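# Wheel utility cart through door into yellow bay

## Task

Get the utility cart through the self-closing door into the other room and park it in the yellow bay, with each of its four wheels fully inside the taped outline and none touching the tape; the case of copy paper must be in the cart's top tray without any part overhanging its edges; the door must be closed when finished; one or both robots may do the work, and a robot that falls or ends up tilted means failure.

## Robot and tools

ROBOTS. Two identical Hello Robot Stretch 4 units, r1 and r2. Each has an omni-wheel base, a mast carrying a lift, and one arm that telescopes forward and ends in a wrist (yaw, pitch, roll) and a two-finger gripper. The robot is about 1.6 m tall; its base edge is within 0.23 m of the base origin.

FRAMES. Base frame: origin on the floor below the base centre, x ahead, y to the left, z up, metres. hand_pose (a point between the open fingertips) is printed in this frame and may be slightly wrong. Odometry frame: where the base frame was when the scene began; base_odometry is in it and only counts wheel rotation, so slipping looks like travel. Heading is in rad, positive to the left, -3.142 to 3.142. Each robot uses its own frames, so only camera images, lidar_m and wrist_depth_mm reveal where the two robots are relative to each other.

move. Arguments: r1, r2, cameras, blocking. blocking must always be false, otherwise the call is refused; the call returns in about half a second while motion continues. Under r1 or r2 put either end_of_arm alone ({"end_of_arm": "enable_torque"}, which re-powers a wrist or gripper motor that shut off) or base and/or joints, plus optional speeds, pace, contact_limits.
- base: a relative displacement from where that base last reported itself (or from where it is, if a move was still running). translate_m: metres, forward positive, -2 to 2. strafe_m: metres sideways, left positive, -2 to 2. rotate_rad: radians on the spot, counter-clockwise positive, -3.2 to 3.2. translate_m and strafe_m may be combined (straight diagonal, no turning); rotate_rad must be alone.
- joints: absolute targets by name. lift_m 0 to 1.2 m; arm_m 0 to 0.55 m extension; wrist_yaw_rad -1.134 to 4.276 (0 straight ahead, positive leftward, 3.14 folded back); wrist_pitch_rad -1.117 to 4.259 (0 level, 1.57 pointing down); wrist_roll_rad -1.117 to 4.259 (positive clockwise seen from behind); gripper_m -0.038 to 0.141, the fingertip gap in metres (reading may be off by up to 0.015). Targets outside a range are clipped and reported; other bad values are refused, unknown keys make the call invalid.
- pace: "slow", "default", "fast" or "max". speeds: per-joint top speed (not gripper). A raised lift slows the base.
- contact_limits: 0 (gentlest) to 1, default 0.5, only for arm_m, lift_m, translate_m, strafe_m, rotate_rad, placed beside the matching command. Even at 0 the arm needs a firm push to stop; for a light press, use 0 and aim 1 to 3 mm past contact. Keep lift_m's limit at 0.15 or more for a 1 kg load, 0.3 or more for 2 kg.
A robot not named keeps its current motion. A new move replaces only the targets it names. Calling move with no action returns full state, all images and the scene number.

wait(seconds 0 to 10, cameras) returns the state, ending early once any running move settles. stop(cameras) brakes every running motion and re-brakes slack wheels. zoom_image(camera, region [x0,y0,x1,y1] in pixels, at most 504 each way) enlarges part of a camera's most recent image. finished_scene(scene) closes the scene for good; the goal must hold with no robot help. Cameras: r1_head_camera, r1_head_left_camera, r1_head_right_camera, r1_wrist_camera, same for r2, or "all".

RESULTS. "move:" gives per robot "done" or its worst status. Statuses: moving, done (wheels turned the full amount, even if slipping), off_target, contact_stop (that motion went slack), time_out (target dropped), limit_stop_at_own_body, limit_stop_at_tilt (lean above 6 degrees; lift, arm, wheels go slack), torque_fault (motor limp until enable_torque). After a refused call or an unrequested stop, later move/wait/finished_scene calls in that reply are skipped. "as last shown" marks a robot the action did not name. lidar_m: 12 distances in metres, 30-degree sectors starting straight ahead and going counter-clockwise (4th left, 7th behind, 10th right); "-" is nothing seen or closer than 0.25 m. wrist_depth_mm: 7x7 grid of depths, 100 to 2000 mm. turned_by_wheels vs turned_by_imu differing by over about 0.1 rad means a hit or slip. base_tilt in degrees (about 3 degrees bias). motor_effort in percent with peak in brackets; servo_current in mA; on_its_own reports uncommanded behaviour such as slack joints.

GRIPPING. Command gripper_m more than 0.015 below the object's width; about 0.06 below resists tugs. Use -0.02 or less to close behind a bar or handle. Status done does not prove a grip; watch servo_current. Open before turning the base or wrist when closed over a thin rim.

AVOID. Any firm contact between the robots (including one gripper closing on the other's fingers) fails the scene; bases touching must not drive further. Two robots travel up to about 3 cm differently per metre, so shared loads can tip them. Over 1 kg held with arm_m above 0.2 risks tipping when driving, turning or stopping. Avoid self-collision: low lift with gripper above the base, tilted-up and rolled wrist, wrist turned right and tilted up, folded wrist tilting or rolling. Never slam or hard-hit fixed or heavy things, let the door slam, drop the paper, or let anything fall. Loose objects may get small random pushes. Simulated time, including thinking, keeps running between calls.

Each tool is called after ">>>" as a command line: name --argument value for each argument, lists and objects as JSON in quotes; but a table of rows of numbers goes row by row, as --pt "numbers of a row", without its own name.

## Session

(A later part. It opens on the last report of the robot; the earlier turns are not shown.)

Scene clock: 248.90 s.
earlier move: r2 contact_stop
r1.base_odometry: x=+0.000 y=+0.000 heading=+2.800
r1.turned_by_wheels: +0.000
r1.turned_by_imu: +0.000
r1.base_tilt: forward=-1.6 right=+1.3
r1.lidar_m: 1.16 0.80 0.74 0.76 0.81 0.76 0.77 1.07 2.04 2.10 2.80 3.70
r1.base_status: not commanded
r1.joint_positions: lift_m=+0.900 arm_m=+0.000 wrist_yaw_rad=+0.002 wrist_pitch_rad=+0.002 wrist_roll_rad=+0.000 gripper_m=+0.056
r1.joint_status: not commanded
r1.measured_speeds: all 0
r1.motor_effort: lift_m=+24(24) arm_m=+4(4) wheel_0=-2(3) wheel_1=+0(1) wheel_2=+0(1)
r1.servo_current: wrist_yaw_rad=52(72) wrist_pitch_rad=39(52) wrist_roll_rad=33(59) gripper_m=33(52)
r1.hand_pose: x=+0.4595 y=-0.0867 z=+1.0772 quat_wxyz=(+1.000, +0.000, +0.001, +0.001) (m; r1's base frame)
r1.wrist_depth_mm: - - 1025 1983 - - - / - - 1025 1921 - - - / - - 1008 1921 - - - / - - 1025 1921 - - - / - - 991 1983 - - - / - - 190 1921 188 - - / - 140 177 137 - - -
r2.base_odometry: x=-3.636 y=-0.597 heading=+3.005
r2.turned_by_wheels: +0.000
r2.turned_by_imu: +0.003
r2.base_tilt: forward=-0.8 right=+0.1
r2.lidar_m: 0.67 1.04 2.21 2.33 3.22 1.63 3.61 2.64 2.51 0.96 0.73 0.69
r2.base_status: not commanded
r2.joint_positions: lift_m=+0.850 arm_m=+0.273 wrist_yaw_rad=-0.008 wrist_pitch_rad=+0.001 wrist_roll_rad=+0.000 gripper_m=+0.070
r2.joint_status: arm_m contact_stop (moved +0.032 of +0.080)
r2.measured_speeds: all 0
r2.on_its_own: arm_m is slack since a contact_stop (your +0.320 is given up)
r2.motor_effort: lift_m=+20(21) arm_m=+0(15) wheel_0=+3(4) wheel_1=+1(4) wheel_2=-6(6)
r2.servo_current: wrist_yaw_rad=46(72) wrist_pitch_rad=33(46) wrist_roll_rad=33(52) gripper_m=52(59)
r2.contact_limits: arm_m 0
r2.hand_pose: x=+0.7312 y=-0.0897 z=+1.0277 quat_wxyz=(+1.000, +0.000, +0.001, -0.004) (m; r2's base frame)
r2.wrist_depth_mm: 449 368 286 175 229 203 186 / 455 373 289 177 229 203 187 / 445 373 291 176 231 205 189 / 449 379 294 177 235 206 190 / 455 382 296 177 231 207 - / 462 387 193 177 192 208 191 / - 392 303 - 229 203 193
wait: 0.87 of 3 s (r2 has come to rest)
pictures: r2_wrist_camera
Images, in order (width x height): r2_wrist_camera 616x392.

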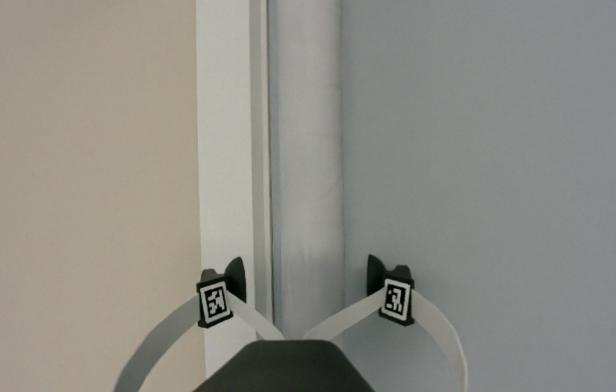

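>>> move --blocking false --r2 '{"joints":{"gripper_m":-0.036,"arm_m":0.272},"contact_limits":{"arm_m":1.0}}'

>>> wait --seconds 2 --cameras '["r2_wrist_camera"]'

>>> move --blocking false --r2 '{"base":{"translate_m":-0.2,"strafe_m":-0.1},"pace":"slow","contact_limits":{"translate_m":1.0}}'

>>> wait --seconds 4 --cameras '[]'

>>> move --blocking false --r2 '{"base":{"translate_m":-0.2,"strafe_m":-0.1},"pace":"slow","contact_limits":{"translate_m":1.0}}'

>>> wait --seconds 4 --cameras '[]'

>>> move --blocking false --r2 '{"base":{"translate_m":-0.2,"strafe_m":-0.1},"pace":"slow","contact_limits":{"translate_m":1.0}}'

>>> wait --seconds 4 --cameras '["r2_head_left_camera","r2_wrist_camera"]'

Scene clock: 259.07 s.
move: r2 moving
r1: as last shown
r1.lidar_m: 1.14 0.81 0.74 0.79 0.80 0.76 0.81 1.04 2.03 2.10 2.78 3.74
r1.servo_current: wrist_yaw_rad=46(65) wrist_pitch_rad=39(52) wrist_roll_rad=59(59) gripper_m=33(46)
r1.wrist_depth_mm: - - 1025 1921 - - - / - - 1025 1983 - - - / - - 1042 1808 - - - / - - 1025 1921 - - - / - - 1025 1983 - - - / - - 191 1983 187 - - / - 140 177 137 - - -
r2.base_odometry: x=-3.636 y=-0.597 heading=+3.005
r2.turned_by_wheels: +0.000
r2.turned_by_imu: +0.001
r2.base_tilt: forward=-0.7 right=+0.1
r2.lidar_m: 0.68 1.03 2.20 2.32 3.20 1.63 3.60 2.62 2.52 0.98 0.73 0.70
r2.base_status: not commanded
r2.joint_positions: lift_m=+0.850 arm_m=+0.272 wrist_yaw_rad=-0.003 wrist_pitch_rad=+0.001 wrist_roll_rad=+0.000 gripper_m=+0.051
r2.joint_status: gripper_m moving; the others done
r2.measured_speeds: translate_m=+0.000 strafe_m=+0.000 rotate_rad=+0.000 lift_m=+0.000 arm_m=+0.000 wrist_yaw_rad=+0.005 wrist_pitch_rad=+0.000 wrist_roll_rad=+0.000
r2.motor_effort: lift_m=+20(20) arm_m=-1(3) wheel_0=+3(3) wheel_1=-1(1) wheel_2=-2(6)
r2.servo_current: wrist_yaw_rad=52(65) wrist_pitch_rad=39(46) wrist_roll_rad=52(52) gripper_m=124(124)
r2.contact_limits: arm_m 1
r2.hand_pose: x=+0.7310 y=-0.0883 z=+1.0277 quat_wxyz=(+1.000, +0.000, +0.001, -0.002) (m; r2's base frame)
r2.wrist_depth_mm: 449 377 290 174 228 202 186 / 452 377 291 174 229 202 186 / 452 379 296 175 231 205 188 / 459 384 296 175 234 205 189 / 466 389 300 176 231 206 187 / 477 397 193 175 191 208 191 / - 402 307 - 233 202 191
pictures: none

Scene clock: 260.30 s.
earlier move: r2 done
r1.base_odometry: x=+0.000 y=+0.000 heading=+2.800
r1.turned_by_wheels: +0.000
r1.turned_by_imu: +0.000
r1.base_tilt: forward=-1.6 right=+1.2
r1.lidar_m: 1.15 0.79 0.76 0.77 0.83 0.77 0.79 1.07 2.03 2.09 2.79 3.72
r1.base_status: not commanded
r1.joint_positions: lift_m=+0.900 arm_m=+0.000 wrist_yaw_rad=+0.002 wrist_pitch_rad=+0.002 wrist_roll_rad=+0.000 gripper_m=+0.056
r1.joint_status: not commanded
r1.measured_speeds: all 0
r1.motor_effort: lift_m=+24(24) arm_m=+4(4) wheel_0=-2(3) wheel_1=+0(1) wheel_2=+1(1)
r1.servo_current: wrist_yaw_rad=39(65) wrist_pitch_rad=39(52) wrist_roll_rad=46(65) gripper_m=39(52)
r1.hand_pose: x=+0.4595 y=-0.0867 z=+1.0772 quat_wxyz=(+1.000, +0.000, +0.001, +0.001) (m; r1's base frame)
r1.wrist_depth_mm: - - 1025 1983 - - - / - - 1025 1921 - - - / - - 1060 1863 - - - / - - 1025 1921 - - - / - - 991 1921 - - - / - - 190 - 187 - - / - 140 178 137 - - -
r2.base_odometry: x=-3.636 y=-0.597 heading=+3.004
r2.turned_by_wheels: -0.001
r2.turned_by_imu: -0.006
r2.base_tilt: forward=-0.6 right=+0.0
r2.lidar_m: 0.67 1.01 2.21 2.30 3.17 1.61 3.65 2.66 2.53 0.95 0.71 0.69
r2.base_status: not commanded
r2.joint_positions: lift_m=+0.850 arm_m=+0.272 wrist_yaw_rad=-0.002 wrist_pitch_rad=+0.001 wrist_roll_rad=+0.000 gripper_m=-0.034
r2.joint_status: all done
r2.measured_speeds: all 0
r2.motor_effort: lift_m=+21(21) arm_m=-4(4) wheel_0=-10(12) wheel_1=-7(7) wheel_2=+1(6)
r2.servo_current: wrist_yaw_rad=46(65) wrist_pitch_rad=39(46) wrist_roll_rad=52(65) gripper_m=156(351)
r2.contact_limits: arm_m 1
r2.hand_pose: x=+0.7311 y=-0.0880 z=+1.0277 quat_wxyz=(+1.000, +0.000, +0.001, -0.001) (m; r2's base frame)
r2.wrist_depth_mm: 459 368 286 160 218 193 178 / 442 370 286 161 220 193 179 / 445 373 289 165 221 196 180 / 452 382 291 163 223 199 181 / 462 384 296 165 224 198 181 / 462 387 184 166 179 195 183 / - 404 298 - 222 190 183
wait: 1.23 of 2 s (r2 has come to rest)
pictures: r2_wrist_camera
Images, in order (width x height): r2_wrist_camera 616x392.

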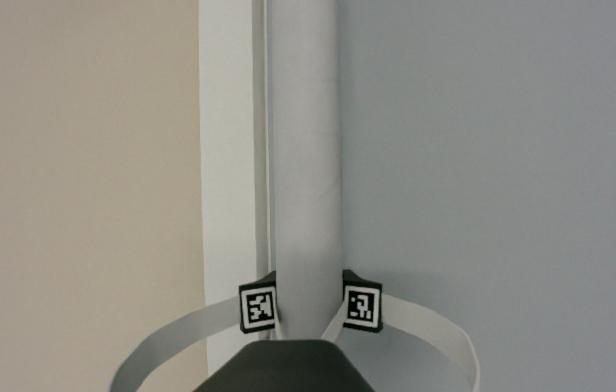

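Scene clock: 260.80 s.
move: r2 moving
r1: as last shown
r1.base_tilt: forward=-1.6 right=+1.3
r1.lidar_m: 1.16 0.80 0.75 0.75 0.81 0.76 0.80 1.10 2.03 2.08 2.78 3.75
r1.motor_effort: lift_m=+24(24) arm_m=+4(4) wheel_0=-2(3) wheel_1=+0(0) wheel_2=+1(1)
r1.servo_current: wrist_yaw_rad=46(65) wrist_pitch_rad=33(46) wrist_roll_rad=52(52) gripper_m=46(46)
r1.wrist_depth_mm: - - 1025 1983 - - - / - - 991 1921 - - - / - - 1025 1921 - - - / - - 1008 1863 - - - / - - 991 1983 - - - / - - 191 1983 187 - - / - 140 178 138 - - -
r2.base_odometry: x=-3.623 y=-0.592 heading=+3.004
r2.turned_by_wheels: +0.000
r2.turned_by_imu: -0.001
r2.base_tilt: forward=-0.5 right=+0.1
r2.lidar_m: 0.66 1.04 2.21 2.30 3.19 1.61 3.67 2.61 2.51 1.00 0.71 0.69
r2.base_status: translate_m moving; strafe_m moving
r2.joint_positions: lift_m=+0.850 arm_m=+0.272 wrist_yaw_rad=+0.004 wrist_pitch_rad=+0.001 wrist_roll_rad=+0.000 gripper_m=-0.034
r2.joint_status: not commanded
r2.measured_speeds: translate_m=-0.049 strafe_m=-0.023 rotate_rad=+0.004 lift_m=+0.000 arm_m=+0.000 wrist_yaw_rad=+0.020 wrist_pitch_rad=+0.000 wrist_roll_rad=+0.000
r2.motor_effort: lift_m=+20(20) arm_m=-3(4) wheel_0=-9(12) wheel_1=-10(13) wheel_2=+20(20)
r2.servo_current: wrist_yaw_rad=33(59) wrist_pitch_rad=33(46) wrist_roll_rad=39(59) gripper_m=150(156)
r2.contact_limits: arm_m 1; translate_m 1
r2.hand_pose: x=+0.7317 y=-0.0861 z=+1.0277 quat_wxyz=(+1.000, +0.000, +0.001, +0.002) (m; r2's base frame)
r2.wrist_depth_mm: - 392 297 161 216 191 176 / 477 394 300 163 219 193 177 / 480 397 301 164 220 194 178 / - 399 304 165 221 198 180 / - 404 309 166 224 196 180 / - 410 185 165 177 195 181 / - 430 315 - 220 187 182
pictures: none

Scene clock: 263.70 s.
earlier move: r2 done
r1.base_odometry: x=+0.000 y=+0.000 heading=+2.800
r1.turned_by_wheels: +0.000
r1.turned_by_imu: +0.000
r1.base_tilt: forward=-1.6 right=+1.3
r1.lidar_m: 1.12 0.80 0.76 0.78 0.81 0.76 0.78 1.09 2.03 2.08 2.76 3.70
r1.base_status: not commanded
r1.joint_positions: lift_m=+0.900 arm_m=+0.000 wrist_yaw_rad=+0.002 wrist_pitch_rad=+0.002 wrist_roll_rad=+0.000 gripper_m=+0.056
r1.joint_status: not commanded
r1.measured_speeds: all 0
r1.motor_effort: lift_m=+24(24) arm_m=+4(4) wheel_0=-2(3) wheel_1=+0(0) wheel_2=+1(1)
r1.servo_current: wrist_yaw_rad=46(65) wrist_pitch_rad=39(52) wrist_roll_rad=46(72) gripper_m=39(52)
r1.hand_pose: x=+0.4595 y=-0.0867 z=+1.0772 quat_wxyz=(+1.000, +0.000, +0.001, +0.001) (m; r1's base frame)
r1.wrist_depth_mm: - - 1025 1921 - - - / - - 1042 - - - - / - - 1025 - - - - / - - 1008 - - - - / - - 1008 - - - - / - - 190 - 187 - - / - 140 177 143 - - -
r2.base_odometry: x=-3.425 y=-0.525 heading=+3.006
r2.turned_by_wheels: +0.003
r2.turned_by_imu: +0.176
r2.base_tilt: forward=-0.5 right=+0.0
r2.lidar_m: 0.68 1.33 2.37 2.62 1.67 1.55 2.94 2.40 1.79 0.90 0.70 0.66
r2.base_status: done
r2.joint_positions: lift_m=+0.850 arm_m=+0.272 wrist_yaw_rad=+0.022 wrist_pitch_rad=+0.001 wrist_roll_rad=+0.000 gripper_m=-0.034
r2.joint_status: not commanded
r2.measured_speeds: all 0
r2.on_its_own: wrist_yaw_rad is at rest, and its servo_current (137 mA) is outside its rest range (0 to 104 mA)
r2.motor_effort: lift_m=+20(21) arm_m=-10(10) wheel_0=+8(13) wheel_1=-3(13) wheel_2=+32(34)
r2.servo_current: wrist_yaw_rad=137(143) wrist_pitch_rad=46(46) wrist_roll_rad=39(59) gripper_m=150(156)
r2.contact_limits: arm_m 1; translate_m 1
r2.hand_pose: x=+0.7335 y=-0.0810 z=+1.0277 quat_wxyz=(+1.000, +0.000, +0.001, +0.011) (m; r2's base frame)
r2.wrist_depth_mm: - - - 167 210 181 - / 1661 - - 163 211 182 165 / 1661 - - 167 216 187 167 / - - - 168 215 184 167 / - - - 167 216 185 169 / - - 183 167 181 187 169 / - - - - 218 180 -
wait: 2.90 of 4 s (r2 has come to rest)
pictures: none
No camera images: "cameras" was empty.

Scene clock: 264.20 s.
move: r2 moving
r1: as last shown
r1.lidar_m: 1.16 0.79 0.75 0.79 0.83 0.76 0.80 1.07 2.03 2.07 2.78 3.73
r1.servo_current: wrist_yaw_rad=52(78) wrist_pitch_rad=39(46) wrist_roll_rad=46(65) gripper_m=39(52)
r1.wrist_depth_mm: - - 1025 - - - - / - - 1025 - - - - / - - 1025 - - - - / - - 1025 - - - - / - - 991 - - - - / - - 190 - 187 - - / - 141 177 143 - - -
r2.base_odometry: x=-3.412 y=-0.520 heading=+3.009
r2.turned_by_wheels: +0.002
r2.turned_by_imu: +0.018
r2.base_tilt: forward=-0.6 right=+0.1
r2.lidar_m: 0.69 1.41 2.37 2.68 1.65 1.56 2.87 2.36 1.68 0.92 0.68 0.65
r2.base_status: translate_m moving; strafe_m moving
r2.joint_positions: lift_m=+0.850 arm_m=+0.272 wrist_yaw_rad=+0.022 wrist_pitch_rad=+0.001 wrist_roll_rad=+0.000 gripper_m=-0.034
r2.joint_status: not commanded
r2.measured_speeds: translate_m=-0.048 strafe_m=-0.025 rotate_rad=+0.002 lift_m=+0.000 arm_m=+0.000 wrist_yaw_rad=+0.000 wrist_pitch_rad=+0.000 wrist_roll_rad=+0.000
r2.motor_effort: lift_m=+20(21) arm_m=-11(11) wheel_0=+7(11) wheel_1=-8(8) wheel_2=+32(33)
r2.servo_current: wrist_yaw_rad=130(143) wrist_pitch_rad=39(46) wrist_roll_rad=52(65) gripper_m=150(150)
r2.contact_limits: arm_m 1; translate_m 1
r2.hand_pose: x=+0.7336 y=-0.0810 z=+1.0277 quat_wxyz=(+1.000, +0.000, +0.001, +0.011) (m; r2's base frame)
r2.wrist_depth_mm: - - - 166 211 180 - / - - - 166 211 182 166 / - - - 167 217 187 166 / - - - 167 215 185 168 / 1708 - - 167 216 185 169 / - - 180 167 179 187 169 / - - - - 214 176 -
pictures: none

Scene clock: 267.10 s.
earlier move: r2 done
r1.base_odometry: x=+0.000 y=+0.000 heading=+2.800
r1.turned_by_wheels: +0.000
r1.turned_by_imu: +0.000
r1.base_tilt: forward=-1.6 right=+1.3
r1.lidar_m: 1.15 0.81 0.74 0.77 0.84 0.77 0.79 1.07 2.03 2.11 2.81 3.70
r1.base_status: not commanded
r1.joint_positions: lift_m=+0.900 arm_m=+0.000 wrist_yaw_rad=+0.002 wrist_pitch_rad=+0.002 wrist_roll_rad=+0.000 gripper_m=+0.056
r1.joint_status: not commanded
r1.measured_speeds: all 0
r1.motor_effort: lift_m=+24(24) arm_m=+4(4) wheel_0=-2(3) wheel_1=+0(1) wheel_2=+1(1)
r1.servo_current: wrist_yaw_rad=39(78) wrist_pitch_rad=39(52) wrist_roll_rad=39(65) gripper_m=39(52)
r1.hand_pose: x=+0.4595 y=-0.0867 z=+1.0772 quat_wxyz=(+1.000, +0.000, +0.001, +0.001) (m; r1's base frame)
r1.wrist_depth_mm: - - 1025 - - - - / - - 1025 - - - - / - - 1025 - - - - / - - 1025 - - - - / - - 1008 - - - - / - - 190 - 187 - - / - 140 178 143 - - -
r2.base_odometry: x=-3.215 y=-0.452 heading=+3.009
r2.turned_by_wheels: +0.000
r2.turned_by_imu: +0.209
r2.base_tilt: forward=-0.6 right=+0.1
r2.lidar_m: 0.66 2.17 2.55 3.27 1.56 3.60 2.43 2.22 1.25 0.80 0.62 0.61
r2.base_status: done
r2.joint_positions: lift_m=+0.850 arm_m=+0.273 wrist_yaw_rad=+0.023 wrist_pitch_rad=+0.001 wrist_roll_rad=+0.000 gripper_m=-0.034
r2.joint_status: not commanded
r2.measured_speeds: all 0
r2.on_its_own: wrist_yaw_rad is at rest, and its servo_current (143 mA) is outside its rest range (0 to 104 mA)
r2.motor_effort: lift_m=+20(21) arm_m=-14(15) wheel_0=+7(11) wheel_1=-4(8) wheel_2=+29(36)
r2.servo_current: wrist_yaw_rad=143(150) wrist_pitch_rad=39(52) wrist_roll_rad=39(65) gripper_m=137(150)
r2.contact_limits: arm_m 1; translate_m 1
r2.hand_pose: x=+0.7339 y=-0.0806 z=+1.0277 quat_wxyz=(+1.000, +0.000, +0.001, +0.012) (m; r2's base frame)
r2.wrist_depth_mm: - - - 163 206 177 - / - - 1808 163 207 175 159 / - - - 168 214 176 - / - - 1863 169 212 177 - / - - - 166 213 178 - / - - 182 167 198 180 - / - - - - 209 172 -
wait: 2.90 of 4 s (r2 has come to rest)
pictures: none
No camera images: "cameras" was empty.

Scene clock: 267.60 s.
move: r2 moving
r1: as last shown
r1.base_tilt: forward=-1.5 right=+1.3
r1.lidar_m: 1.17 0.79 0.74 0.78 0.83 0.76 0.79 1.10 2.02 2.09 2.76 3.72
r1.motor_effort: lift_m=+24(24) arm_m=+4(4) wheel_0=-2(3) wheel_1=+0(0) wheel_2=+0(1)
r1.servo_current: wrist_yaw_rad=65(65) wrist_pitch_rad=39(46) wrist_roll_rad=46(59) gripper_m=39(46)
r1.wrist_depth_mm: - - 1025 - - - - / - - 1042 - - - - / - - 1025 - - - - / - - 1008 - - - - / - - 1008 - - - - / - - 190 - 189 - - / - 141 177 143 - - -
r2.base_odometry: x=-3.201 y=-0.447 heading=+3.011
r2.turned_by_wheels: +0.002
r2.turned_by_imu: +0.018
r2.base_tilt: forward=-0.6 right=+0.1
r2.lidar_m: 0.66 2.28 2.57 3.31 1.54 3.49 2.37 2.21 1.18 0.80 0.63 0.62
r2.base_status: translate_m moving; strafe_m moving
r2.joint_positions: lift_m=+0.850 arm_m=+0.273 wrist_yaw_rad=+0.023 wrist_pitch_rad=+0.001 wrist_roll_rad=+0.000 gripper_m=-0.034
r2.joint_status: not commanded
r2.measured_speeds: translate_m=-0.050 strafe_m=-0.025 rotate_rad=-0.005 lift_m=+0.000 arm_m=+0.000 wrist_yaw_rad=+0.000 wrist_pitch_rad=+0.000 wrist_roll_rad=+0.000
r2.motor_effort: lift_m=+20(21) arm_m=-14(14) wheel_0=+3(9) wheel_1=-8(9) wheel_2=+34(34)
r2.servo_current: wrist_yaw_rad=143(150) wrist_pitch_rad=39(46) wrist_roll_rad=26(52) gripper_m=137(150)
r2.contact_limits: arm_m 1; translate_m 1
r2.hand_pose: x=+0.7339 y=-0.0806 z=+1.0277 quat_wxyz=(+1.000, +0.000, +0.001, +0.012) (m; r2's base frame)
r2.wrist_depth_mm: - - - 167 207 178 - / - - 1921 167 208 179 159 / - - - 167 216 176 - / - - 1756 168 213 178 159 / - - 1863 167 213 175 - / - - 182 167 180 180 - / - - - - 209 168 -
pictures: none

Scene clock: 270.50 s.
earlier move: r2 done
r1.base_odometry: x=+0.000 y=+0.000 heading=+2.800
r1.turned_by_wheels: +0.000
r1.turned_by_imu: +0.000
r1.base_tilt: forward=-1.6 right=+1.3
r1.lidar_m: 1.13 0.81 0.73 0.76 0.82 0.76 0.80 1.08 2.03 2.12 2.77 3.73
r1.base_status: not commanded
r1.joint_positions: lift_m=+0.900 arm_m=+0.000 wrist_yaw_rad=+0.002 wrist_pitch_rad=+0.002 wrist_roll_rad=+0.000 gripper_m=+0.056
r1.joint_status: not commanded
r1.measured_speeds: all 0
r1.motor_effort: lift_m=+24(24) arm_m=+4(4) wheel_0=-2(3) wheel_1=+0(1) wheel_2=+1(1)
r1.servo_current: wrist_yaw_rad=46(65) wrist_pitch_rad=46(52) wrist_roll_rad=46(59) gripper_m=46(46)
r1.hand_pose: x=+0.4595 y=-0.0867 z=+1.0772 quat_wxyz=(+1.000, +0.000, +0.001, +0.001) (m; r1's base frame)
r1.wrist_depth_mm: - - 1042 - - - - / - - 1042 - - - - / - - 1008 - - - - / - - 1025 - - - - / - - 1025 - - - - / - - 193 - 187 - - / - 140 181 153 - - -
r2.base_odometry: x=-3.004 y=-0.379 heading=+3.012
r2.turned_by_wheels: +0.000
r2.turned_by_imu: +0.219
r2.base_tilt: forward=-0.6 right=+0.1
r2.lidar_m: 0.66 2.65 2.86 1.58 1.59 2.67 2.11 1.94 0.94 0.69 0.58 0.58
r2.base_status: done
r2.joint_positions: lift_m=+0.850 arm_m=+0.272 wrist_yaw_rad=+0.023 wrist_pitch_rad=+0.001 wrist_roll_rad=+0.000 gripper_m=-0.034
r2.joint_status: not commanded
r2.measured_speeds: all 0
r2.on_its_own: wrist_yaw_rad is at rest, and its servo_current (150 mA) is outside its rest range (0 to 104 mA)
r2.motor_effort: lift_m=+20(21) arm_m=-12(17) wheel_0=+6(12) wheel_1=-4(10) wheel_2=+30(37)
r2.servo_current: wrist_yaw_rad=150(156) wrist_pitch_rad=39(46) wrist_roll_rad=46(59) gripper_m=143(150)
r2.contact_limits: arm_m 1; translate_m 1
r2.hand_pose: x=+0.7337 y=-0.0806 z=+1.0277 quat_wxyz=(+1.000, +0.000, +0.001, +0.012) (m; r2's base frame)
r2.wrist_depth_mm: - - - 167 205 170 - / - - - 163 206 167 - / - - - 168 208 173 - / - - - 167 211 175 - / - - - 166 211 171 154 / - - 183 167 181 172 154 / - - - - 206 159 -
wait: 2.90 of 4 s (r2 has come to rest)
pictures: r2_head_left_camera, r2_wrist_camera
Images, in order (width x height): r2_head_left_camera 420x672, r2_wrist_camera 616x392.

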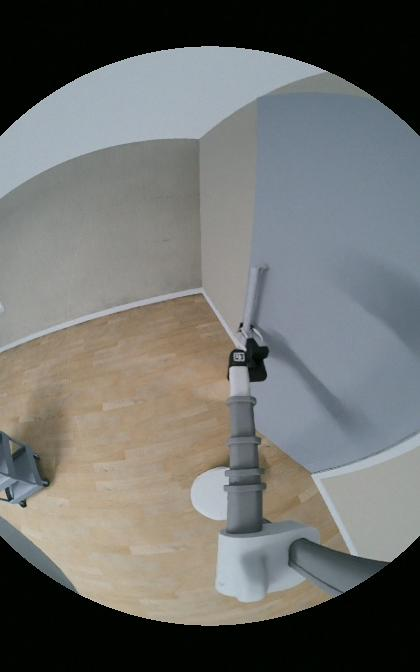

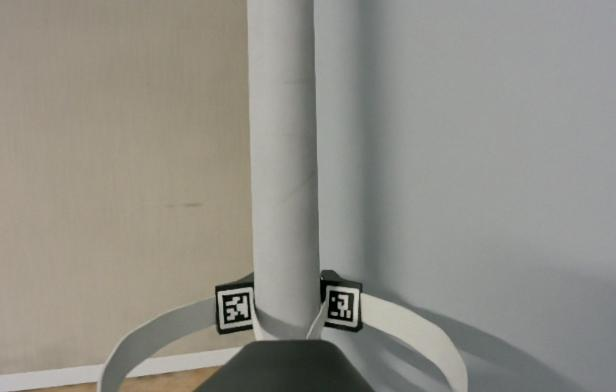

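>>> move --blocking false --r2 '{"base":{"translate_m":-0.2,"strafe_m":-0.1},"pace":"slow","contact_limits":{"translate_m":1.0}}'

>>> wait --seconds 4 --cameras '[]'

>>> move --blocking false --r2 '{"base":{"translate_m":-0.2,"strafe_m":-0.1},"pace":"slow","contact_limits":{"translate_m":1.0}}'

>>> wait --seconds 4 --cameras '[]'

>>> move --blocking false --r2 '{"base":{"translate_m":-0.2,"strafe_m":-0.1},"pace":"slow","contact_limits":{"translate_m":1.0}}'

>>> wait --seconds 4 --cameras '["r2_head_left_camera","r2_wrist_camera"]'

Scene clock: 278.80 s.
move: r2 moving
r1: as last shown
r1.lidar_m: 1.18 0.80 0.75 0.75 0.82 0.77 0.79 1.09 2.03 2.09 2.79 3.74
r1.servo_current: wrist_yaw_rad=59(59) wrist_pitch_rad=39(52) wrist_roll_rad=39(59) gripper_m=39(46)
r1.wrist_depth_mm: - - 1025 - - - - / - - 1025 - - - - / - - 1008 - - - - / - - 1025 - - - - / - - 1042 - - - - / - - 192 - 188 - - / - 140 182 153 - - -
r2.base_odometry: x=-2.993 y=-0.374 heading=+3.019
r2.turned_by_wheels: +0.007
r2.turned_by_imu: +0.014
r2.base_tilt: forward=-0.6 right=+0.1
r2.lidar_m: 0.66 2.64 2.91 1.58 1.65 2.63 2.11 1.87 0.93 0.68 0.58 0.57
r2.base_status: translate_m moving; strafe_m moving
r2.joint_positions: lift_m=+0.850 arm_m=+0.273 wrist_yaw_rad=+0.023 wrist_pitch_rad=+0.001 wrist_roll_rad=+0.000 gripper_m=-0.034
r2.joint_status: not commanded
r2.measured_speeds: translate_m=-0.030 strafe_m=-0.024 rotate_rad=+0.056 lift_m=+0.000 arm_m=+0.000 wrist_yaw_rad=+0.000 wrist_pitch_rad=+0.000 wrist_roll_rad=+0.000
r2.motor_effort: lift_m=+20(21) arm_m=-13(13) wheel_0=+2(8) wheel_1=-6(8) wheel_2=+35(35)
r2.servo_current: wrist_yaw_rad=156(156) wrist_pitch_rad=39(46) wrist_roll_rad=52(59) gripper_m=130(143)
r2.contact_limits: arm_m 1; translate_m 1
r2.hand_pose: x=+0.7338 y=-0.0806 z=+1.0277 quat_wxyz=(+1.000, +0.000, +0.001, +0.012) (m; r2's base frame)
r2.wrist_depth_mm: - - - 166 205 169 - / - - - 167 205 167 - / - - - 167 208 173 - / - - - 167 210 175 - / - - - 167 211 171 153 / - - 183 167 180 172 154 / - - - - 207 159 -
pictures: none

Scene clock: 282.80 s.
earlier move: r2 contact_stop
r1.base_odometry: x=+0.000 y=+0.000 heading=+2.800
r1.turned_by_wheels: +0.000
r1.turned_by_imu: +0.000
r1.base_tilt: forward=-1.6 right=+1.3
r1.lidar_m: 1.15 0.80 0.74 0.77 0.83 0.77 0.79 1.08 2.03 2.08 2.77 3.74
r1.base_status: not commanded
r1.joint_positions: lift_m=+0.900 arm_m=+0.000 wrist_yaw_rad=+0.002 wrist_pitch_rad=+0.002 wrist_roll_rad=+0.000 gripper_m=+0.056
r1.joint_status: not commanded
r1.measured_speeds: all 0
r1.motor_effort: lift_m=+24(24) arm_m=+3(4) wheel_0=-2(3) wheel_1=+0(1) wheel_2=+1(1)
r1.servo_current: wrist_yaw_rad=33(85) wrist_pitch_rad=46(52) wrist_roll_rad=65(72) gripper_m=46(46)
r1.hand_pose: x=+0.4595 y=-0.0867 z=+1.0772 quat_wxyz=(+1.000, +0.000, +0.001, +0.001) (m; r1's base frame)
r1.wrist_depth_mm: - - 1008 - - - - / - - 1008 - - - - / - - 1008 - - - - / - - 1025 - - - - / - - 976 - - - - / - - 190 - 188 - - / - 141 178 143 - - -
r2.base_odometry: x=-3.078 y=-0.236 heading=+2.972
r2.turned_by_wheels: -0.047
r2.turned_by_imu: -0.014
r2.base_tilt: forward=-0.6 right=+0.0
r2.lidar_m: 0.64 2.57 2.81 1.81 1.70 2.76 2.21 1.55 0.73 0.54 0.47 0.51
r2.base_status: translate_m contact_stop; strafe_m contact_stop
r2.joint_positions: lift_m=+0.850 arm_m=+0.272 wrist_yaw_rad=+0.007 wrist_pitch_rad=+0.001 wrist_roll_rad=+0.000 gripper_m=-0.034
r2.joint_status: not commanded
r2.measured_speeds: translate_m=+0.053 strafe_m=-0.043 rotate_rad=-0.060 lift_m=+0.000 arm_m=+0.000 wrist_yaw_rad=+0.000 wrist_pitch_rad=+0.000 wrist_roll_rad=+0.000
r2.on_its_own: the wheels are slack since a contact_stop
r2.motor_effort: lift_m=+20(21) arm_m=-9(13) wheel_0=+2(11) wheel_1=+0(10) wheel_2=-1(37)
r2.servo_current: wrist_yaw_rad=52(156) wrist_pitch_rad=39(52) wrist_roll_rad=39(65) gripper_m=117(143)
r2.contact_limits: arm_m 1; translate_m 1
r2.hand_pose: x=+0.7322 y=-0.0855 z=+1.0277 quat_wxyz=(+1.000, +0.000, +0.001, +0.003) (m; r2's base frame)
r2.wrist_depth_mm: - - - 160 208 162 - / - - - 162 210 163 - / - - - 163 211 165 145 / - - - 166 214 171 - / - - - 165 216 166 - / - - 184 164 179 167 - / - - - - 208 152 -
wait: 4.00 s; no rest
pictures: none
No camera images: "cameras" was empty.

not run: a stop that you did not command came earlier in this reply.

not run: a stop that you did not command came earlier in this reply.

not run: a stop that you did not command came earlier in this reply.

not run: a stop that you did not command came earlier in this reply.

>>> move --blocking false --r2 '{"base":{"translate_m":-0.15,"strafe_m":-0.12},"joints":{"wrist_yaw_rad":0.15},"pace":"slow","contact_limits":{"translate_m":1.0}}'

>>> wait --seconds 3 --cameras '["r2_head_left_camera","r2_wrist_camera"]'

Scene clock: 297.27 s.
earlier move: r2 contact_stop
move: r2 moving
r1: as last shown
r1.turned_by_imu: -0.001
r1.lidar_m: 1.15 0.80 0.75 0.78 0.82 0.77 0.80 1.07 2.03 2.11 2.80 3.72
r1.motor_effort: lift_m=+24(24) arm_m=+4(4) wheel_0=-2(3) wheel_1=+0(1) wheel_2=+1(1)
r1.servo_current: wrist_yaw_rad=52(59) wrist_pitch_rad=46(46) wrist_roll_rad=46(65) gripper_m=46(46)
r1.wrist_depth_mm: - - 1025 1983 - - - / - - 1025 1983 - - - / - - 1042 1921 - - - / - - 1008 1863 - - - / - - 991 1983 - - - / - - 190 1983 188 - - / - 140 178 137 - - -
r2.base_odometry: x=-3.162 y=-0.118 heading=+2.868
r2.turned_by_wheels: -0.104
r2.turned_by_imu: -0.103
r2.base_tilt: forward=-0.6 right=+0.1
r2.lidar_m: 0.67 1.96 2.64 3.70 1.86 3.12 2.30 1.61 0.59 0.44 0.43 0.47
r2.base_status: earlier translate_m contact_stop (by the wheels' count: +0.209 of -0.200); earlier strafe_m contact_stop (by the wheels' count: -0.222 of -0.100); translate_m moving; strafe_m moving
r2.joint_positions: lift_m=+0.850 arm_m=+0.272 wrist_yaw_rad=+0.129 wrist_pitch_rad=+0.001 wrist_roll_rad=+0.000 gripper_m=-0.035
r2.joint_status: wrist_yaw_rad moving
r2.measured_speeds: translate_m=-0.041 strafe_m=-0.037 rotate_rad=+0.007 lift_m=+0.000 arm_m=+0.000 wrist_yaw_rad=+0.090 wrist_pitch_rad=+0.000 wrist_roll_rad=+0.000
r2.motor_effort: lift_m=+20(21) arm_m=-8(9) wheel_0=-11(12) wheel_1=-11(14) wheel_2=+8(9)
r2.servo_current: wrist_yaw_rad=124(221) wrist_pitch_rad=39(39) wrist_roll_rad=46(59) gripper_m=117(130)
r2.contact_limits: arm_m 1; translate_m 1
r2.hand_pose: x=+0.7404 y=-0.0495 z=+1.0277 quat_wxyz=(+0.998, +0.000, +0.001, +0.065) (m; r2's base frame)
r2.wrist_depth_mm: - - - 161 214 162 - / - - - 163 216 163 - / - - - 164 229 165 140 / - - - 165 231 165 141 / - - - 166 220 166 - / - - 181 167 179 160 - / - - - - 223 147 -
pictures: none

Scene clock: 299.30 s.
earlier move: r2 contact_stop
r1.base_odometry: x=+0.000 y=+0.000 heading=+2.800
r1.turned_by_wheels: +0.000
r1.turned_by_imu: +0.000
r1.base_tilt: forward=-1.6 right=+1.3
r1.lidar_m: 1.17 0.80 0.75 0.78 0.82 0.78 0.79 1.10 2.04 2.09 2.79 3.72
r1.base_status: not commanded
r1.joint_positions: lift_m=+0.900 arm_m=+0.000 wrist_yaw_rad=+0.002 wrist_pitch_rad=+0.002 wrist_roll_rad=+0.000 gripper_m=+0.056
r1.joint_status: not commanded
r1.measured_speeds: all 0
r1.motor_effort: lift_m=+24(24) arm_m=+3(4) wheel_0=-2(3) wheel_1=+0(1) wheel_2=+1(1)
r1.servo_current: wrist_yaw_rad=59(72) wrist_pitch_rad=39(59) wrist_roll_rad=52(65) gripper_m=39(46)
r1.hand_pose: x=+0.4595 y=-0.0867 z=+1.0772 quat_wxyz=(+1.000, +0.000, +0.001, +0.001) (m; r1's base frame)
r1.wrist_depth_mm: - - 1008 1921 - - - / - - 1025 1921 - - - / - - 1008 1863 - - - / - - 1025 1921 - - - / - - 991 1983 - - - / - - 190 1921 187 - - / - 140 178 137 - - -
r2.base_odometry: x=-3.089 y=-0.059 heading=+2.909
r2.turned_by_wheels: +0.041
r2.turned_by_imu: +0.016
r2.base_tilt: forward=-0.6 right=+0.1
r2.lidar_m: 0.64 2.01 2.68 2.11 1.89 3.04 2.32 1.39 0.51 0.42 0.38 0.44
r2.base_status: translate_m contact_stop (by the wheels' count: -0.065 of -0.150); strafe_m contact_stop (by the wheels' count: -0.086 of -0.120)
r2.joint_positions: lift_m=+0.850 arm_m=+0.272 wrist_yaw_rad=+0.150 wrist_pitch_rad=+0.001 wrist_roll_rad=+0.000 gripper_m=-0.035
r2.joint_status: wrist_yaw_rad off_target (ended at +0.170, target +0.150)
r2.measured_speeds: all 0
r2.on_its_own: the wheels are slack since a contact_stop
r2.motor_effort: lift_m=+20(21) arm_m=-5(14) wheel_0=+0(21) wheel_1=+0(22) wheel_2=+0(35)
r2.servo_current: wrist_yaw_rad=46(221) wrist_pitch_rad=39(46) wrist_roll_rad=59(65) gripper_m=111(130)
r2.contact_limits: arm_m 1; translate_m 1
r2.hand_pose: x=+0.7412 y=-0.0434 z=+1.0277 quat_wxyz=(+0.997, +0.000, +0.001, +0.075) (m; r2's base frame)
r2.wrist_depth_mm: - - 1618 151 206 147 - / - - 1756 153 207 137 - / - - - 153 210 144 - / - - - 153 211 151 - / - - - 154 213 146 - / - - 186 155 179 140 - / - - 1863 - 202 - -
wait: 2.03 of 3 s (r2 has come to rest)
pictures: r2_head_left_camera, r2_wrist_camera
Images, in order (width x height): r2_head_left_camera 420x672, r2_wrist_camera 616x392.

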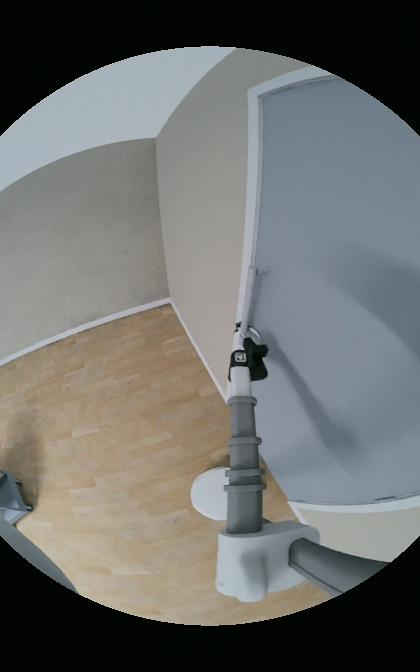

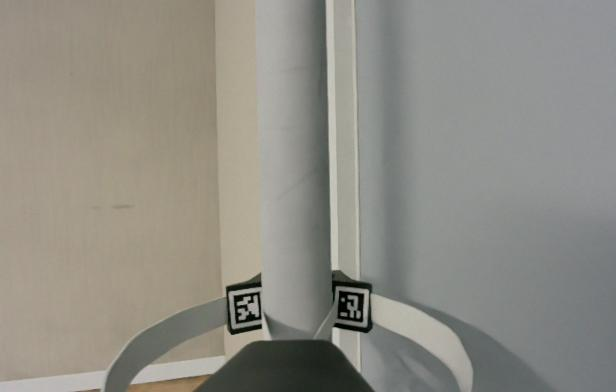

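>>> move --blocking false --r2 '{"joints":{"gripper_m":0.1}}'

>>> wait --seconds 2 --cameras '[]'

>>> move --blocking false --r2 '{"base":{"strafe_m":0.01},"joints":{"arm_m":0.05},"pace":"slow"}'

>>> wait --seconds 1 --cameras '[]'

>>> wait --seconds 2 --cameras '[]'

>>> move --blocking false --r2 '{"base":{"translate_m":0.02,"strafe_m":0.48},"joints":{"wrist_yaw_rad":0.0,"gripper_m":0.075}}'

>>> wait --seconds 4 --cameras '[]'

>>> move --blocking false --r2 '{"base":{"rotate_rad":-0.55}}'

>>> wait --seconds 3 --cameras '["r2_wrist_camera","r2_head_left_camera"]'

Scene clock: 321.73 s.
move: r2 moving
r1: as last shown
r1.base_tilt: forward=-1.6 right=+1.2
r1.lidar_m: 1.15 0.81 0.74 0.77 0.83 0.77 0.81 1.08 2.03 2.11 2.80 3.72
r1.motor_effort: lift_m=+24(24) arm_m=+3(4) wheel_0=-2(3) wheel_1=+0(0) wheel_2=+1(1)
r1.servo_current: wrist_yaw_rad=52(65) wrist_pitch_rad=46(46) wrist_roll_rad=33(65) gripper_m=39(46)
r1.wrist_depth_mm: - - 1025 1921 - - - / - - 1025 1983 - - - / - - 1025 1863 - - - / - - 1025 1863 - - - / - - 991 1983 - - - / - - 190 1983 188 - - / - 140 178 137 - - -
r2.base_odometry: x=-3.089 y=-0.059 heading=+2.909
r2.turned_by_wheels: +0.000
r2.turned_by_imu: +0.000
r2.base_tilt: forward=-0.7 right=+0.1
r2.lidar_m: 0.64 2.00 2.68 2.14 1.87 3.07 2.30 1.43 0.55 0.41 0.37 0.46
r2.base_status: not commanded
r2.joint_positions: lift_m=+0.850 arm_m=+0.272 wrist_yaw_rad=+0.150 wrist_pitch_rad=+0.001 wrist_roll_rad=+0.000 gripper_m=-0.010
r2.joint_status: gripper_m moving
r2.measured_speeds: all 0
r2.on_its_own: the wheels are slack since a contact_stop
r2.motor_effort: lift_m=+20(20) arm_m=-5(5) wheel_0=+1(1) wheel_1=+0(0) wheel_2=+0(0)
r2.servo_current: wrist_yaw_rad=39(59) wrist_pitch_rad=39(52) wrist_roll_rad=33(52) gripper_m=98(98)
r2.contact_limits: arm_m 1; translate_m 1
r2.hand_pose: x=+0.7412 y=-0.0434 z=+1.0277 quat_wxyz=(+0.997, +0.000, +0.001, +0.075) (m; r2's base frame)
r2.wrist_depth_mm: - - 1537 152 204 135 - / - - 1618 153 206 136 - / - - - 154 207 143 - / - - - 156 210 145 - / - - - 156 212 145 - / - - 189 156 183 139 - / - 137 1863 - 202 - -
pictures: none

Scene clock: 323.27 s.
earlier move: r2 done
r1.base_odometry: x=+0.000 y=+0.000 heading=+2.800
r1.turned_by_wheels: +0.000
r1.turned_by_imu: +0.000
r1.base_tilt: forward=-1.6 right=+1.2
r1.lidar_m: 1.15 0.79 0.74 0.80 0.81 0.77 0.80 1.08 2.01 2.10 2.76 3.72
r1.base_status: not commanded
r1.joint_positions: lift_m=+0.900 arm_m=+0.000 wrist_yaw_rad=+0.002 wrist_pitch_rad=+0.002 wrist_roll_rad=+0.000 gripper_m=+0.056
r1.joint_status: not commanded
r1.measured_speeds: all 0
r1.motor_effort: lift_m=+24(24) arm_m=+4(4) wheel_0=-2(3) wheel_1=+0(1) wheel_2=+1(1)
r1.servo_current: wrist_yaw_rad=59(72) wrist_pitch_rad=46(52) wrist_roll_rad=52(65) gripper_m=39(46)
r1.hand_pose: x=+0.4595 y=-0.0867 z=+1.0772 quat_wxyz=(+1.000, +0.000, +0.001, +0.001) (m; r1's base frame)
r1.wrist_depth_mm: - - 1025 1983 - - - / - - 1042 1921 - - - / - - 1042 1921 - - - / - - 1008 1921 - - - / - - 1008 1983 - - - / - - 190 1921 187 - - / - 140 177 137 - - -
r2.base_odometry: x=-3.089 y=-0.059 heading=+2.909
r2.turned_by_wheels: +0.000
r2.turned_by_imu: +0.000
r2.base_tilt: forward=-0.7 right=+0.0
r2.lidar_m: 0.65 1.96 2.65 2.16 1.91 3.05 2.27 1.42 0.58 0.40 0.40 0.44
r2.base_status: not commanded
r2.joint_positions: lift_m=+0.850 arm_m=+0.272 wrist_yaw_rad=+0.150 wrist_pitch_rad=+0.001 wrist_roll_rad=+0.000 gripper_m=+0.100
r2.joint_status: all done
r2.measured_speeds: all 0
r2.on_its_own: the wheels are slack since a contact_stop
r2.motor_effort: lift_m=+20(20) arm_m=-5(5) wheel_0=+0(1) wheel_1=+0(0) wheel_2=+0(0)
r2.servo_current: wrist_yaw_rad=46(59) wrist_pitch_rad=39(52) wrist_roll_rad=52(59) gripper_m=52(124)
r2.contact_limits: arm_m 1; translate_m 1
r2.hand_pose: x=+0.7412 y=-0.0434 z=+1.0277 quat_wxyz=(+0.997, +0.000, +0.001, +0.075) (m; r2's base frame)
r2.wrist_depth_mm: - - 1661 152 206 147 - / - - - 152 208 143 - / - - - 152 211 145 - / - - - 154 213 152 - / - - - 154 202 146 - / - - 191 156 190 141 - / - 122 - - 203 141 -
wait: 1.53 of 2 s (r2 has come to rest)
pictures: none
No camera images: "cameras" was empty.

Scene clock: 323.77 s.
move: r2 moving
r1: as last shown
r1.base_tilt: forward=-1.6 right=+1.3
r1.lidar_m: 1.17 0.79 0.73 0.77 0.80 0.77 0.80 1.07 2.02 2.08 2.77 3.71
r1.motor_effort: lift_m=+24(24) arm_m=+4(4) wheel_0=-2(3) wheel_1=+0(0) wheel_2=+1(1)
r1.servo_current: wrist_yaw_rad=46(52) wrist_pitch_rad=39(46) wrist_roll_rad=46(59) gripper_m=46(46)
r1.wrist_depth_mm: - - 1025 1983 - - - / - - 1025 1921 - - - / - - 1042 1921 - - - / - - 1025 1921 - - - / - - 1008 1921 - - - / - - 190 1983 187 - - / - 140 177 137 - - -
r2.base_odometry: x=-3.091 y=-0.068 heading=+2.910
r2.turned_by_wheels: +0.000
r2.turned_by_imu: +0.001
r2.base_tilt: forward=-0.7 right=+0.0
r2.lidar_m: 0.64 2.02 2.67 2.16 1.91 3.04 2.31 1.46 0.57 0.44 0.41 0.43
r2.base_status: strafe_m moving
r2.joint_positions: lift_m=+0.850 arm_m=+0.259 wrist_yaw_rad=+0.151 wrist_pitch_rad=+0.001 wrist_roll_rad=+0.000 gripper_m=+0.100
r2.joint_status: arm_m moving
r2.measured_speeds: translate_m=+0.000 strafe_m=+0.011 rotate_rad=-0.001 lift_m=+0.000 arm_m=-0.049 wrist_yaw_rad=+0.000 wrist_pitch_rad=+0.000 wrist_roll_rad=+0.000
r2.motor_effort: lift_m=+20(20) arm_m=-11(11) wheel_0=-4(7) wheel_1=+6(9) wheel_2=+0(1)
r2.servo_current: wrist_yaw_rad=52(59) wrist_pitch_rad=46(46) wrist_roll_rad=46(59) gripper_m=52(59)
r2.hand_pose: x=+0.7286 y=-0.0431 z=+1.0277 quat_wxyz=(+0.997, +0.000, +0.001, +0.075) (m; r2's base frame)
r2.wrist_depth_mm: - - - 160 229 159 - / - - - 162 220 161 - / - - - 161 234 162 - / - - - 162 237 163 138 / - - - 163 224 164 - / - - 189 164 189 165 - / - 140 - - 228 151 -
pictures: none

Scene clock: 324.77 s.
earlier move: r2 moving
r1.base_odometry: x=+0.000 y=+0.000 heading=+2.800
r1.turned_by_wheels: +0.000
r1.turned_by_imu: +0.000
r1.base_tilt: forward=-1.6 right=+1.3
r1.lidar_m: 1.14 0.82 0.74 0.77 0.83 0.75 0.80 1.07 2.03 2.06 2.76 3.73
r1.base_status: not commanded
r1.joint_positions: lift_m=+0.900 arm_m=+0.000 wrist_yaw_rad=+0.002 wrist_pitch_rad=+0.002 wrist_roll_rad=+0.000 gripper_m=+0.056
r1.joint_status: not commanded
r1.measured_speeds: all 0
r1.motor_effort: lift_m=+24(24) arm_m=+3(4) wheel_0=-2(3) wheel_1=+0(0) wheel_2=+1(1)
r1.servo_current: wrist_yaw_rad=52(72) wrist_pitch_rad=46(46) wrist_roll_rad=39(59) gripper_m=39(46)
r1.hand_pose: x=+0.4595 y=-0.0867 z=+1.0772 quat_wxyz=(+1.000, +0.000, +0.001, +0.001) (m; r1's base frame)
r1.wrist_depth_mm: - - 1025 1983 - - - / - - 1025 1983 - - - / - - 1042 1921 - - - / - - 1025 1863 - - - / - - 1008 1983 - - - / - - 191 - 187 - - / - 141 177 137 - - -
r2.base_odometry: x=-3.091 y=-0.068 heading=+2.910
r2.turned_by_wheels: +0.000
r2.turned_by_imu: +0.000
r2.base_tilt: forward=-0.7 right=+0.0
r2.lidar_m: 0.64 2.02 2.65 2.13 1.89 3.06 2.30 1.45 0.56 0.43 0.39 0.44
r2.base_status: done
r2.joint_positions: lift_m=+0.850 arm_m=+0.172 wrist_yaw_rad=+0.151 wrist_pitch_rad=+0.001 wrist_roll_rad=+0.000 gripper_m=+0.100
r2.joint_status: arm_m moving
r2.measured_speeds: translate_m=+0.000 strafe_m=+0.000 rotate_rad=+0.000 lift_m=+0.000 arm_m=-0.100 wrist_yaw_rad=+0.000 wrist_pitch_rad=+0.000 wrist_roll_rad=+0.000
r2.motor_effort: lift_m=+20(20) arm_m=-8(12) wheel_0=+0(7) wheel_1=+5(9) wheel_2=+0(1)
r2.servo_current: wrist_yaw_rad=39(59) wrist_pitch_rad=46(46) wrist_roll_rad=59(59) gripper_m=52(59)
r2.hand_pose: x=+0.6410 y=-0.0431 z=+1.0277 quat_wxyz=(+0.997, +0.000, +0.001, +0.075) (m; r2's base frame)
r2.wrist_depth_mm: - - - 241 286 209 - / - - - 243 287 212 172 / - - - 244 277 214 174 / - - - 246 296 216 - / - - - 247 281 216 176 / - - 190 248 195 208 176 / - - - - 282 199 -
wait: 1.00 s; no rest
pictures: none
No camera images: "cameras" was empty.

Scene clock: 326.77 s.
earlier move: r2 done
r1.base_odometry: x=+0.000 y=+0.000 heading=+2.800
r1.turned_by_wheels: +0.000
r1.turned_by_imu: +0.000
r1.base_tilt: forward=-1.6 right=+1.3
r1.lidar_m: 1.14 0.81 0.75 0.79 0.82 0.76 0.80 1.05 2.04 2.10 2.76 3.69
r1.base_status: not commanded
r1.joint_positions: lift_m=+0.900 arm_m=+0.000 wrist_yaw_rad=+0.002 wrist_pitch_rad=+0.002 wrist_roll_rad=+0.000 gripper_m=+0.056
r1.joint_status: not commanded
r1.measured_speeds: all 0
r1.motor_effort: lift_m=+24(24) arm_m=+4(4) wheel_0=-2(3) wheel_1=+0(0) wheel_2=+1(1)
r1.servo_current: wrist_yaw_rad=52(72) wrist_pitch_rad=39(46) wrist_roll_rad=65(72) gripper_m=39(46)
r1.hand_pose: x=+0.4595 y=-0.0867 z=+1.0772 quat_wxyz=(+1.000, +0.000, +0.001, +0.001) (m; r1's base frame)
r1.wrist_depth_mm: - - 1025 1921 - - - / - - 1042 1921 - - - / - - 1025 1808 - - - / - - 1025 1863 - - - / - - 1008 1921 - - - / - - 190 - 187 - - / - 140 177 137 - - -
r2.base_odometry: x=-3.091 y=-0.068 heading=+2.910
r2.turned_by_wheels: +0.000
r2.turned_by_imu: +0.000
r2.base_tilt: forward=-0.7 right=+0.0
r2.lidar_m: 0.61 1.98 2.66 2.13 1.88 3.07 2.30 1.43 0.57 0.42 0.40 0.45
r2.base_status: done
r2.joint_positions: lift_m=+0.850 arm_m=+0.050 wrist_yaw_rad=+0.151 wrist_pitch_rad=+0.001 wrist_roll_rad=+0.000 gripper_m=+0.100
r2.joint_status: all done
r2.measured_speeds: all 0
r2.motor_effort: lift_m=+20(20) arm_m=-7(12) wheel_0=+0(7) wheel_1=+5(9) wheel_2=+0(1)
r2.servo_current: wrist_yaw_rad=46(59) wrist_pitch_rad=39(46) wrist_roll_rad=46(65) gripper_m=46(59)
r2.hand_pose: x=+0.5194 y=-0.0431 z=+1.0277 quat_wxyz=(+0.997, +0.000, +0.001, +0.075) (m; r2's base frame)
r2.wrist_depth_mm: - - - 370 364 286 233 / - - - - 373 287 233 / - - - - 373 290 236 / - - - - 375 291 236 / - - - - 373 294 238 / - - 193 162 192 282 239 / - - - - 384 283 238
wait: 2.00 s; at rest by 1.97 s
pictures: none
No camera images: "cameras" was empty.

Scene clock: 327.27 s.
move: r2 moving
r1: as last shown
r1.lidar_m: 1.17 0.82 0.74 0.78 0.82 0.76 0.80 1.09 2.03 2.12 2.78 3.71
r1.motor_effort: lift_m=+24(24) arm_m=+3(4) wheel_0=-3(3) wheel_1=+0(0) wheel_2=+1(1)
r1.servo_current: wrist_yaw_rad=39(59) wrist_pitch_rad=46(46) wrist_roll_rad=39(59) gripper_m=46(52)
r1.wrist_depth_mm: - - 1025 1921 - - - / - - 1025 1921 - - - / - - 1008 1863 - - - / - - 1025 1921 - - - / - - 991 1863 - - - / - - 190 1921 187 - - / - 140 177 137 - - -
r2.base_odometry: x=-3.100 y=-0.102 heading=+2.909
r2.turned_by_wheels: +0.000
r2.turned_by_imu: +0.000
r2.base_tilt: forward=-0.7 right=+0.1
r2.lidar_m: 0.65 2.16 2.67 3.76 1.88 3.09 2.31 1.53 0.59 0.48 0.44 0.48
r2.base_status: translate_m moving; strafe_m moving
r2.joint_positions: lift_m=+0.850 arm_m=+0.050 wrist_yaw_rad=+0.003 wrist_pitch_rad=+0.001 wrist_roll_rad=+0.000 gripper_m=+0.084
r2.joint_status: wrist_yaw_rad moving; gripper_m moving
r2.measured_speeds: translate_m=+0.005 strafe_m=+0.138 rotate_rad=+0.001 lift_m=+0.000 arm_m=+0.000 wrist_yaw_rad=-0.002 wrist_pitch_rad=+0.000 wrist_roll_rad=+0.000
r2.motor_effort: lift_m=+20(20) arm_m=-7(8) wheel_0=-12(12) wheel_1=+11(12) wheel_2=-6(6)
r2.servo_current: wrist_yaw_rad=72(124) wrist_pitch_rad=39(46) wrist_roll_rad=52(59) gripper_m=78(98)
r2.hand_pose: x=+0.5097 y=-0.0866 z=+1.0277 quat_wxyz=(+1.000, +0.000, +0.001, +0.001) (m; r2's base frame)
r2.wrist_depth_mm: - - - 384 362 272 230 / - - - 382 353 276 231 / - - - 384 355 278 234 / - - - 384 359 281 235 / - - - 384 343 281 236 / - - 193 389 188 272 236 / - - - - 347 264 236
pictures: none

Scene clock: 329.73 s.
earlier move: r2 done
r1.base_odometry: x=+0.000 y=+0.000 heading=+2.800
r1.turned_by_wheels: +0.000
r1.turned_by_imu: +0.000
r1.base_tilt: forward=-1.6 right=+1.3
r1.lidar_m: 1.13 0.79 0.74 0.76 0.83 0.77 0.81 1.09 2.03 2.08 2.77 3.73
r1.base_status: not commanded
r1.joint_positions: lift_m=+0.900 arm_m=+0.000 wrist_yaw_rad=+0.002 wrist_pitch_rad=+0.002 wrist_roll_rad=+0.000 gripper_m=+0.056
r1.joint_status: not commanded
r1.measured_speeds: all 0
r1.motor_effort: lift_m=+24(24) arm_m=+3(4) wheel_0=-2(3) wheel_1=+0(0) wheel_2=+1(1)
r1.servo_current: wrist_yaw_rad=39(72) wrist_pitch_rad=46(52) wrist_roll_rad=46(72) gripper_m=39(52)
r1.hand_pose: x=+0.4595 y=-0.0867 z=+1.0772 quat_wxyz=(+1.000, +0.000, +0.001, +0.001) (m; r1's base frame)
r1.wrist_depth_mm: - - 1008 1921 - - - / - - 1042 1921 - - - / - - 1025 1921 - - - / - - 1025 1921 - - - / - - 1008 1983 - - - / - - 190 - 187 - - / - 141 177 137 - - -
r2.base_odometry: x=-3.221 y=-0.531 heading=+2.909
r2.turned_by_wheels: +0.000
r2.turned_by_imu: +0.000
r2.base_tilt: forward=-0.7 right=+0.1
r2.lidar_m: 1.26 2.29 2.43 3.42 1.49 3.41 2.53 2.46 1.15 0.84 0.81 0.83
r2.base_status: done
r2.joint_positions: lift_m=+0.850 arm_m=+0.050 wrist_yaw_rad=+0.003 wrist_pitch_rad=+0.001 wrist_roll_rad=+0.000 gripper_m=+0.075
r2.joint_status: all done
r2.measured_speeds: all 0
r2.motor_effort: lift_m=+20(20) arm_m=-7(8) wheel_0=-1(12) wheel_1=+1(12) wheel_2=-6(9)
r2.servo_current: wrist_yaw_rad=46(124) wrist_pitch_rad=39(46) wrist_roll_rad=46(59) gripper_m=52(98)
r2.hand_pose: x=+0.5097 y=-0.0866 z=+1.0277 quat_wxyz=(+1.000, +0.000, +0.001, +0.001) (m; r2's base frame)
r2.wrist_depth_mm: - - - - - - - / - - - - - - - / - - - - - - - / - - - - - - - / - - - - - - - / - - 188 - 186 - - / - - - - - - -
wait: 2.47 of 4 s (r2 has come to rest)
pictures: none
No camera images: "cameras" was empty.

Scene clock: 330.23 s.
move: r2 moving
r1: as last shown
r1.lidar_m: 1.16 0.80 0.76 0.77 0.83 0.76 0.81 1.06 2.02 2.10 2.78 3.71
r1.motor_effort: lift_m=+24(24) arm_m=+4(4) wheel_0=-2(3) wheel_1=+0(0) wheel_2=+1(1)
r1.servo_current: wrist_yaw_rad=46(72) wrist_pitch_rad=39(46) wrist_roll_rad=46(59) gripper_m=46(52)
r1.wrist_depth_mm: - - 1008 1983 - - - / - - 1008 1983 - - - / - - 1025 1921 - - - / - - 1060 1921 - - - / - - 1008 1983 - - - / - - 190 1983 188 - - / - 140 178 137 - - -
r2.base_odometry: x=-3.221 y=-0.531 heading=+2.657
r2.turned_by_wheels: -0.252
r2.turned_by_imu: -0.244
r2.base_tilt: forward=-0.6 right=+0.1
r2.lidar_m: 1.01 1.88 2.28 2.76 1.50 1.50 2.76 2.47 1.51 0.96 0.83 0.81
r2.base_status: rotate_rad moving
r2.joint_positions: lift_m=+0.850 arm_m=+0.050 wrist_yaw_rad=+0.003 wrist_pitch_rad=+0.001 wrist_roll_rad=+0.000 gripper_m=+0.075
r2.joint_status: not commanded
r2.measured_speeds: translate_m=-0.001 strafe_m=+0.001 rotate_rad=-0.977 lift_m=+0.000 arm_m=+0.000 wrist_yaw_rad=+0.000 wrist_pitch_rad=+0.000 wrist_roll_rad=+0.000
r2.motor_effort: lift_m=+20(20) arm_m=-7(7) wheel_0=+9(9) wheel_1=+10(10) wheel_2=+9(11)
r2.servo_current: wrist_yaw_rad=46(52) wrist_pitch_rad=39(46) wrist_roll_rad=59(59) gripper_m=59(59)
r2.hand_pose: x=+0.5097 y=-0.0866 z=+1.0277 quat_wxyz=(+1.000, +0.000, +0.001, +0.001) (m; r2's base frame)
r2.wrist_depth_mm: - - - - - 564 445 / - 1921 - - - 564 449 / - - - - - 574 - / - - - - - 574 455 / - - - - - 574 455 / - - 189 - 186 580 455 / - 142 - - - 480 462
pictures: none

Scene clock: 331.07 s.
earlier move: r2 done
r1.base_odometry: x=+0.000 y=+0.000 heading=+2.800
r1.turned_by_wheels: +0.000
r1.turned_by_imu: +0.000
r1.base_tilt: forward=-1.6 right=+1.3
r1.lidar_m: 1.14 0.82 0.73 0.77 0.82 0.77 0.80 1.09 2.02 2.10 2.78 3.71
r1.base_status: not commanded
r1.joint_positions: lift_m=+0.900 arm_m=+0.000 wrist_yaw_rad=+0.002 wrist_pitch_rad=+0.002 wrist_roll_rad=+0.000 gripper_m=+0.056
r1.joint_status: not commanded
r1.measured_speeds: all 0
r1.motor_effort: lift_m=+24(24) arm_m=+4(4) wheel_0=-3(3) wheel_1=+0(0) wheel_2=+0(1)
r1.servo_current: wrist_yaw_rad=39(72) wrist_pitch_rad=39(46) wrist_roll_rad=52(72) gripper_m=39(52)
r1.hand_pose: x=+0.4595 y=-0.0867 z=+1.0772 quat_wxyz=(+1.000, +0.000, +0.001, +0.001) (m; r1's base frame)
r1.wrist_depth_mm: - - 1025 1983 - - - / - - 1008 1921 - - - / - - 1008 1921 - - - / - - 1025 1921 - - - / - - 976 1921 - - - / - - 191 1983 187 - - / - 140 178 137 - - -
r2.base_odometry: x=-3.221 y=-0.531 heading=+2.360
r2.turned_by_wheels: -0.297
r2.turned_by_imu: -0.290
r2.base_tilt: forward=-0.7 right=+0.1
r2.lidar_m: 0.86 1.25 2.28 2.39 3.33 1.48 3.50 2.55 2.43 1.17 0.86 0.83
r2.base_status: done
r2.joint_positions: lift_m=+0.850 arm_m=+0.050 wrist_yaw_rad=+0.003 wrist_pitch_rad=+0.001 wrist_roll_rad=+0.000 gripper_m=+0.075
r2.joint_status: not commanded
r2.measured_speeds: all 0
r2.motor_effort: lift_m=+20(20) arm_m=-7(7) wheel_0=+5(9) wheel_1=+3(10) wheel_2=+5(11)
r2.servo_current: wrist_yaw_rad=46(59) wrist_pitch_rad=33(46) wrist_roll_rad=46(59) gripper_m=59(59)
r2.hand_pose: x=+0.5097 y=-0.0867 z=+1.0277 quat_wxyz=(+1.000, +0.000, +0.001, +0.001) (m; r2's base frame)
r2.wrist_depth_mm: - - - 634 - - - / - - - 640 - - - / - - - 549 - - - / - - - - - - - / - - - - - - - / - - 187 165 186 - - / - - - - - - -
wait: 0.83 of 3 s (r2 has come to rest)
pictures: r2_head_left_camera, r2_wrist_camera
Images, in order (width x height): r2_head_left_camera 420x672, r2_wrist_camera 616x392.

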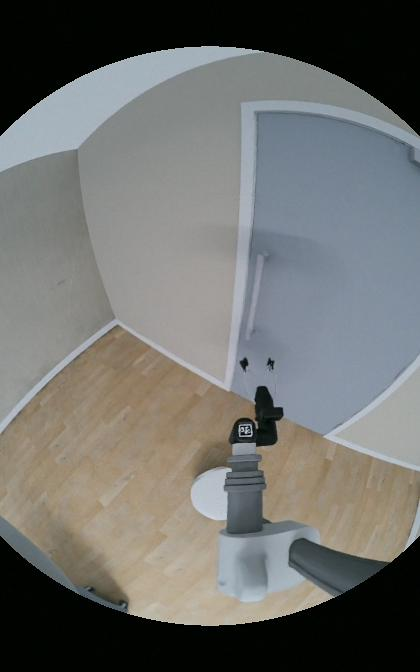

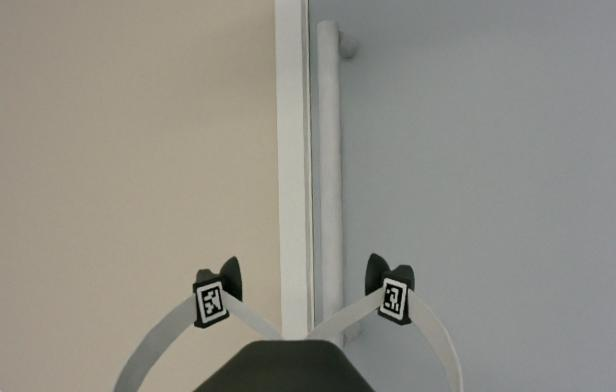

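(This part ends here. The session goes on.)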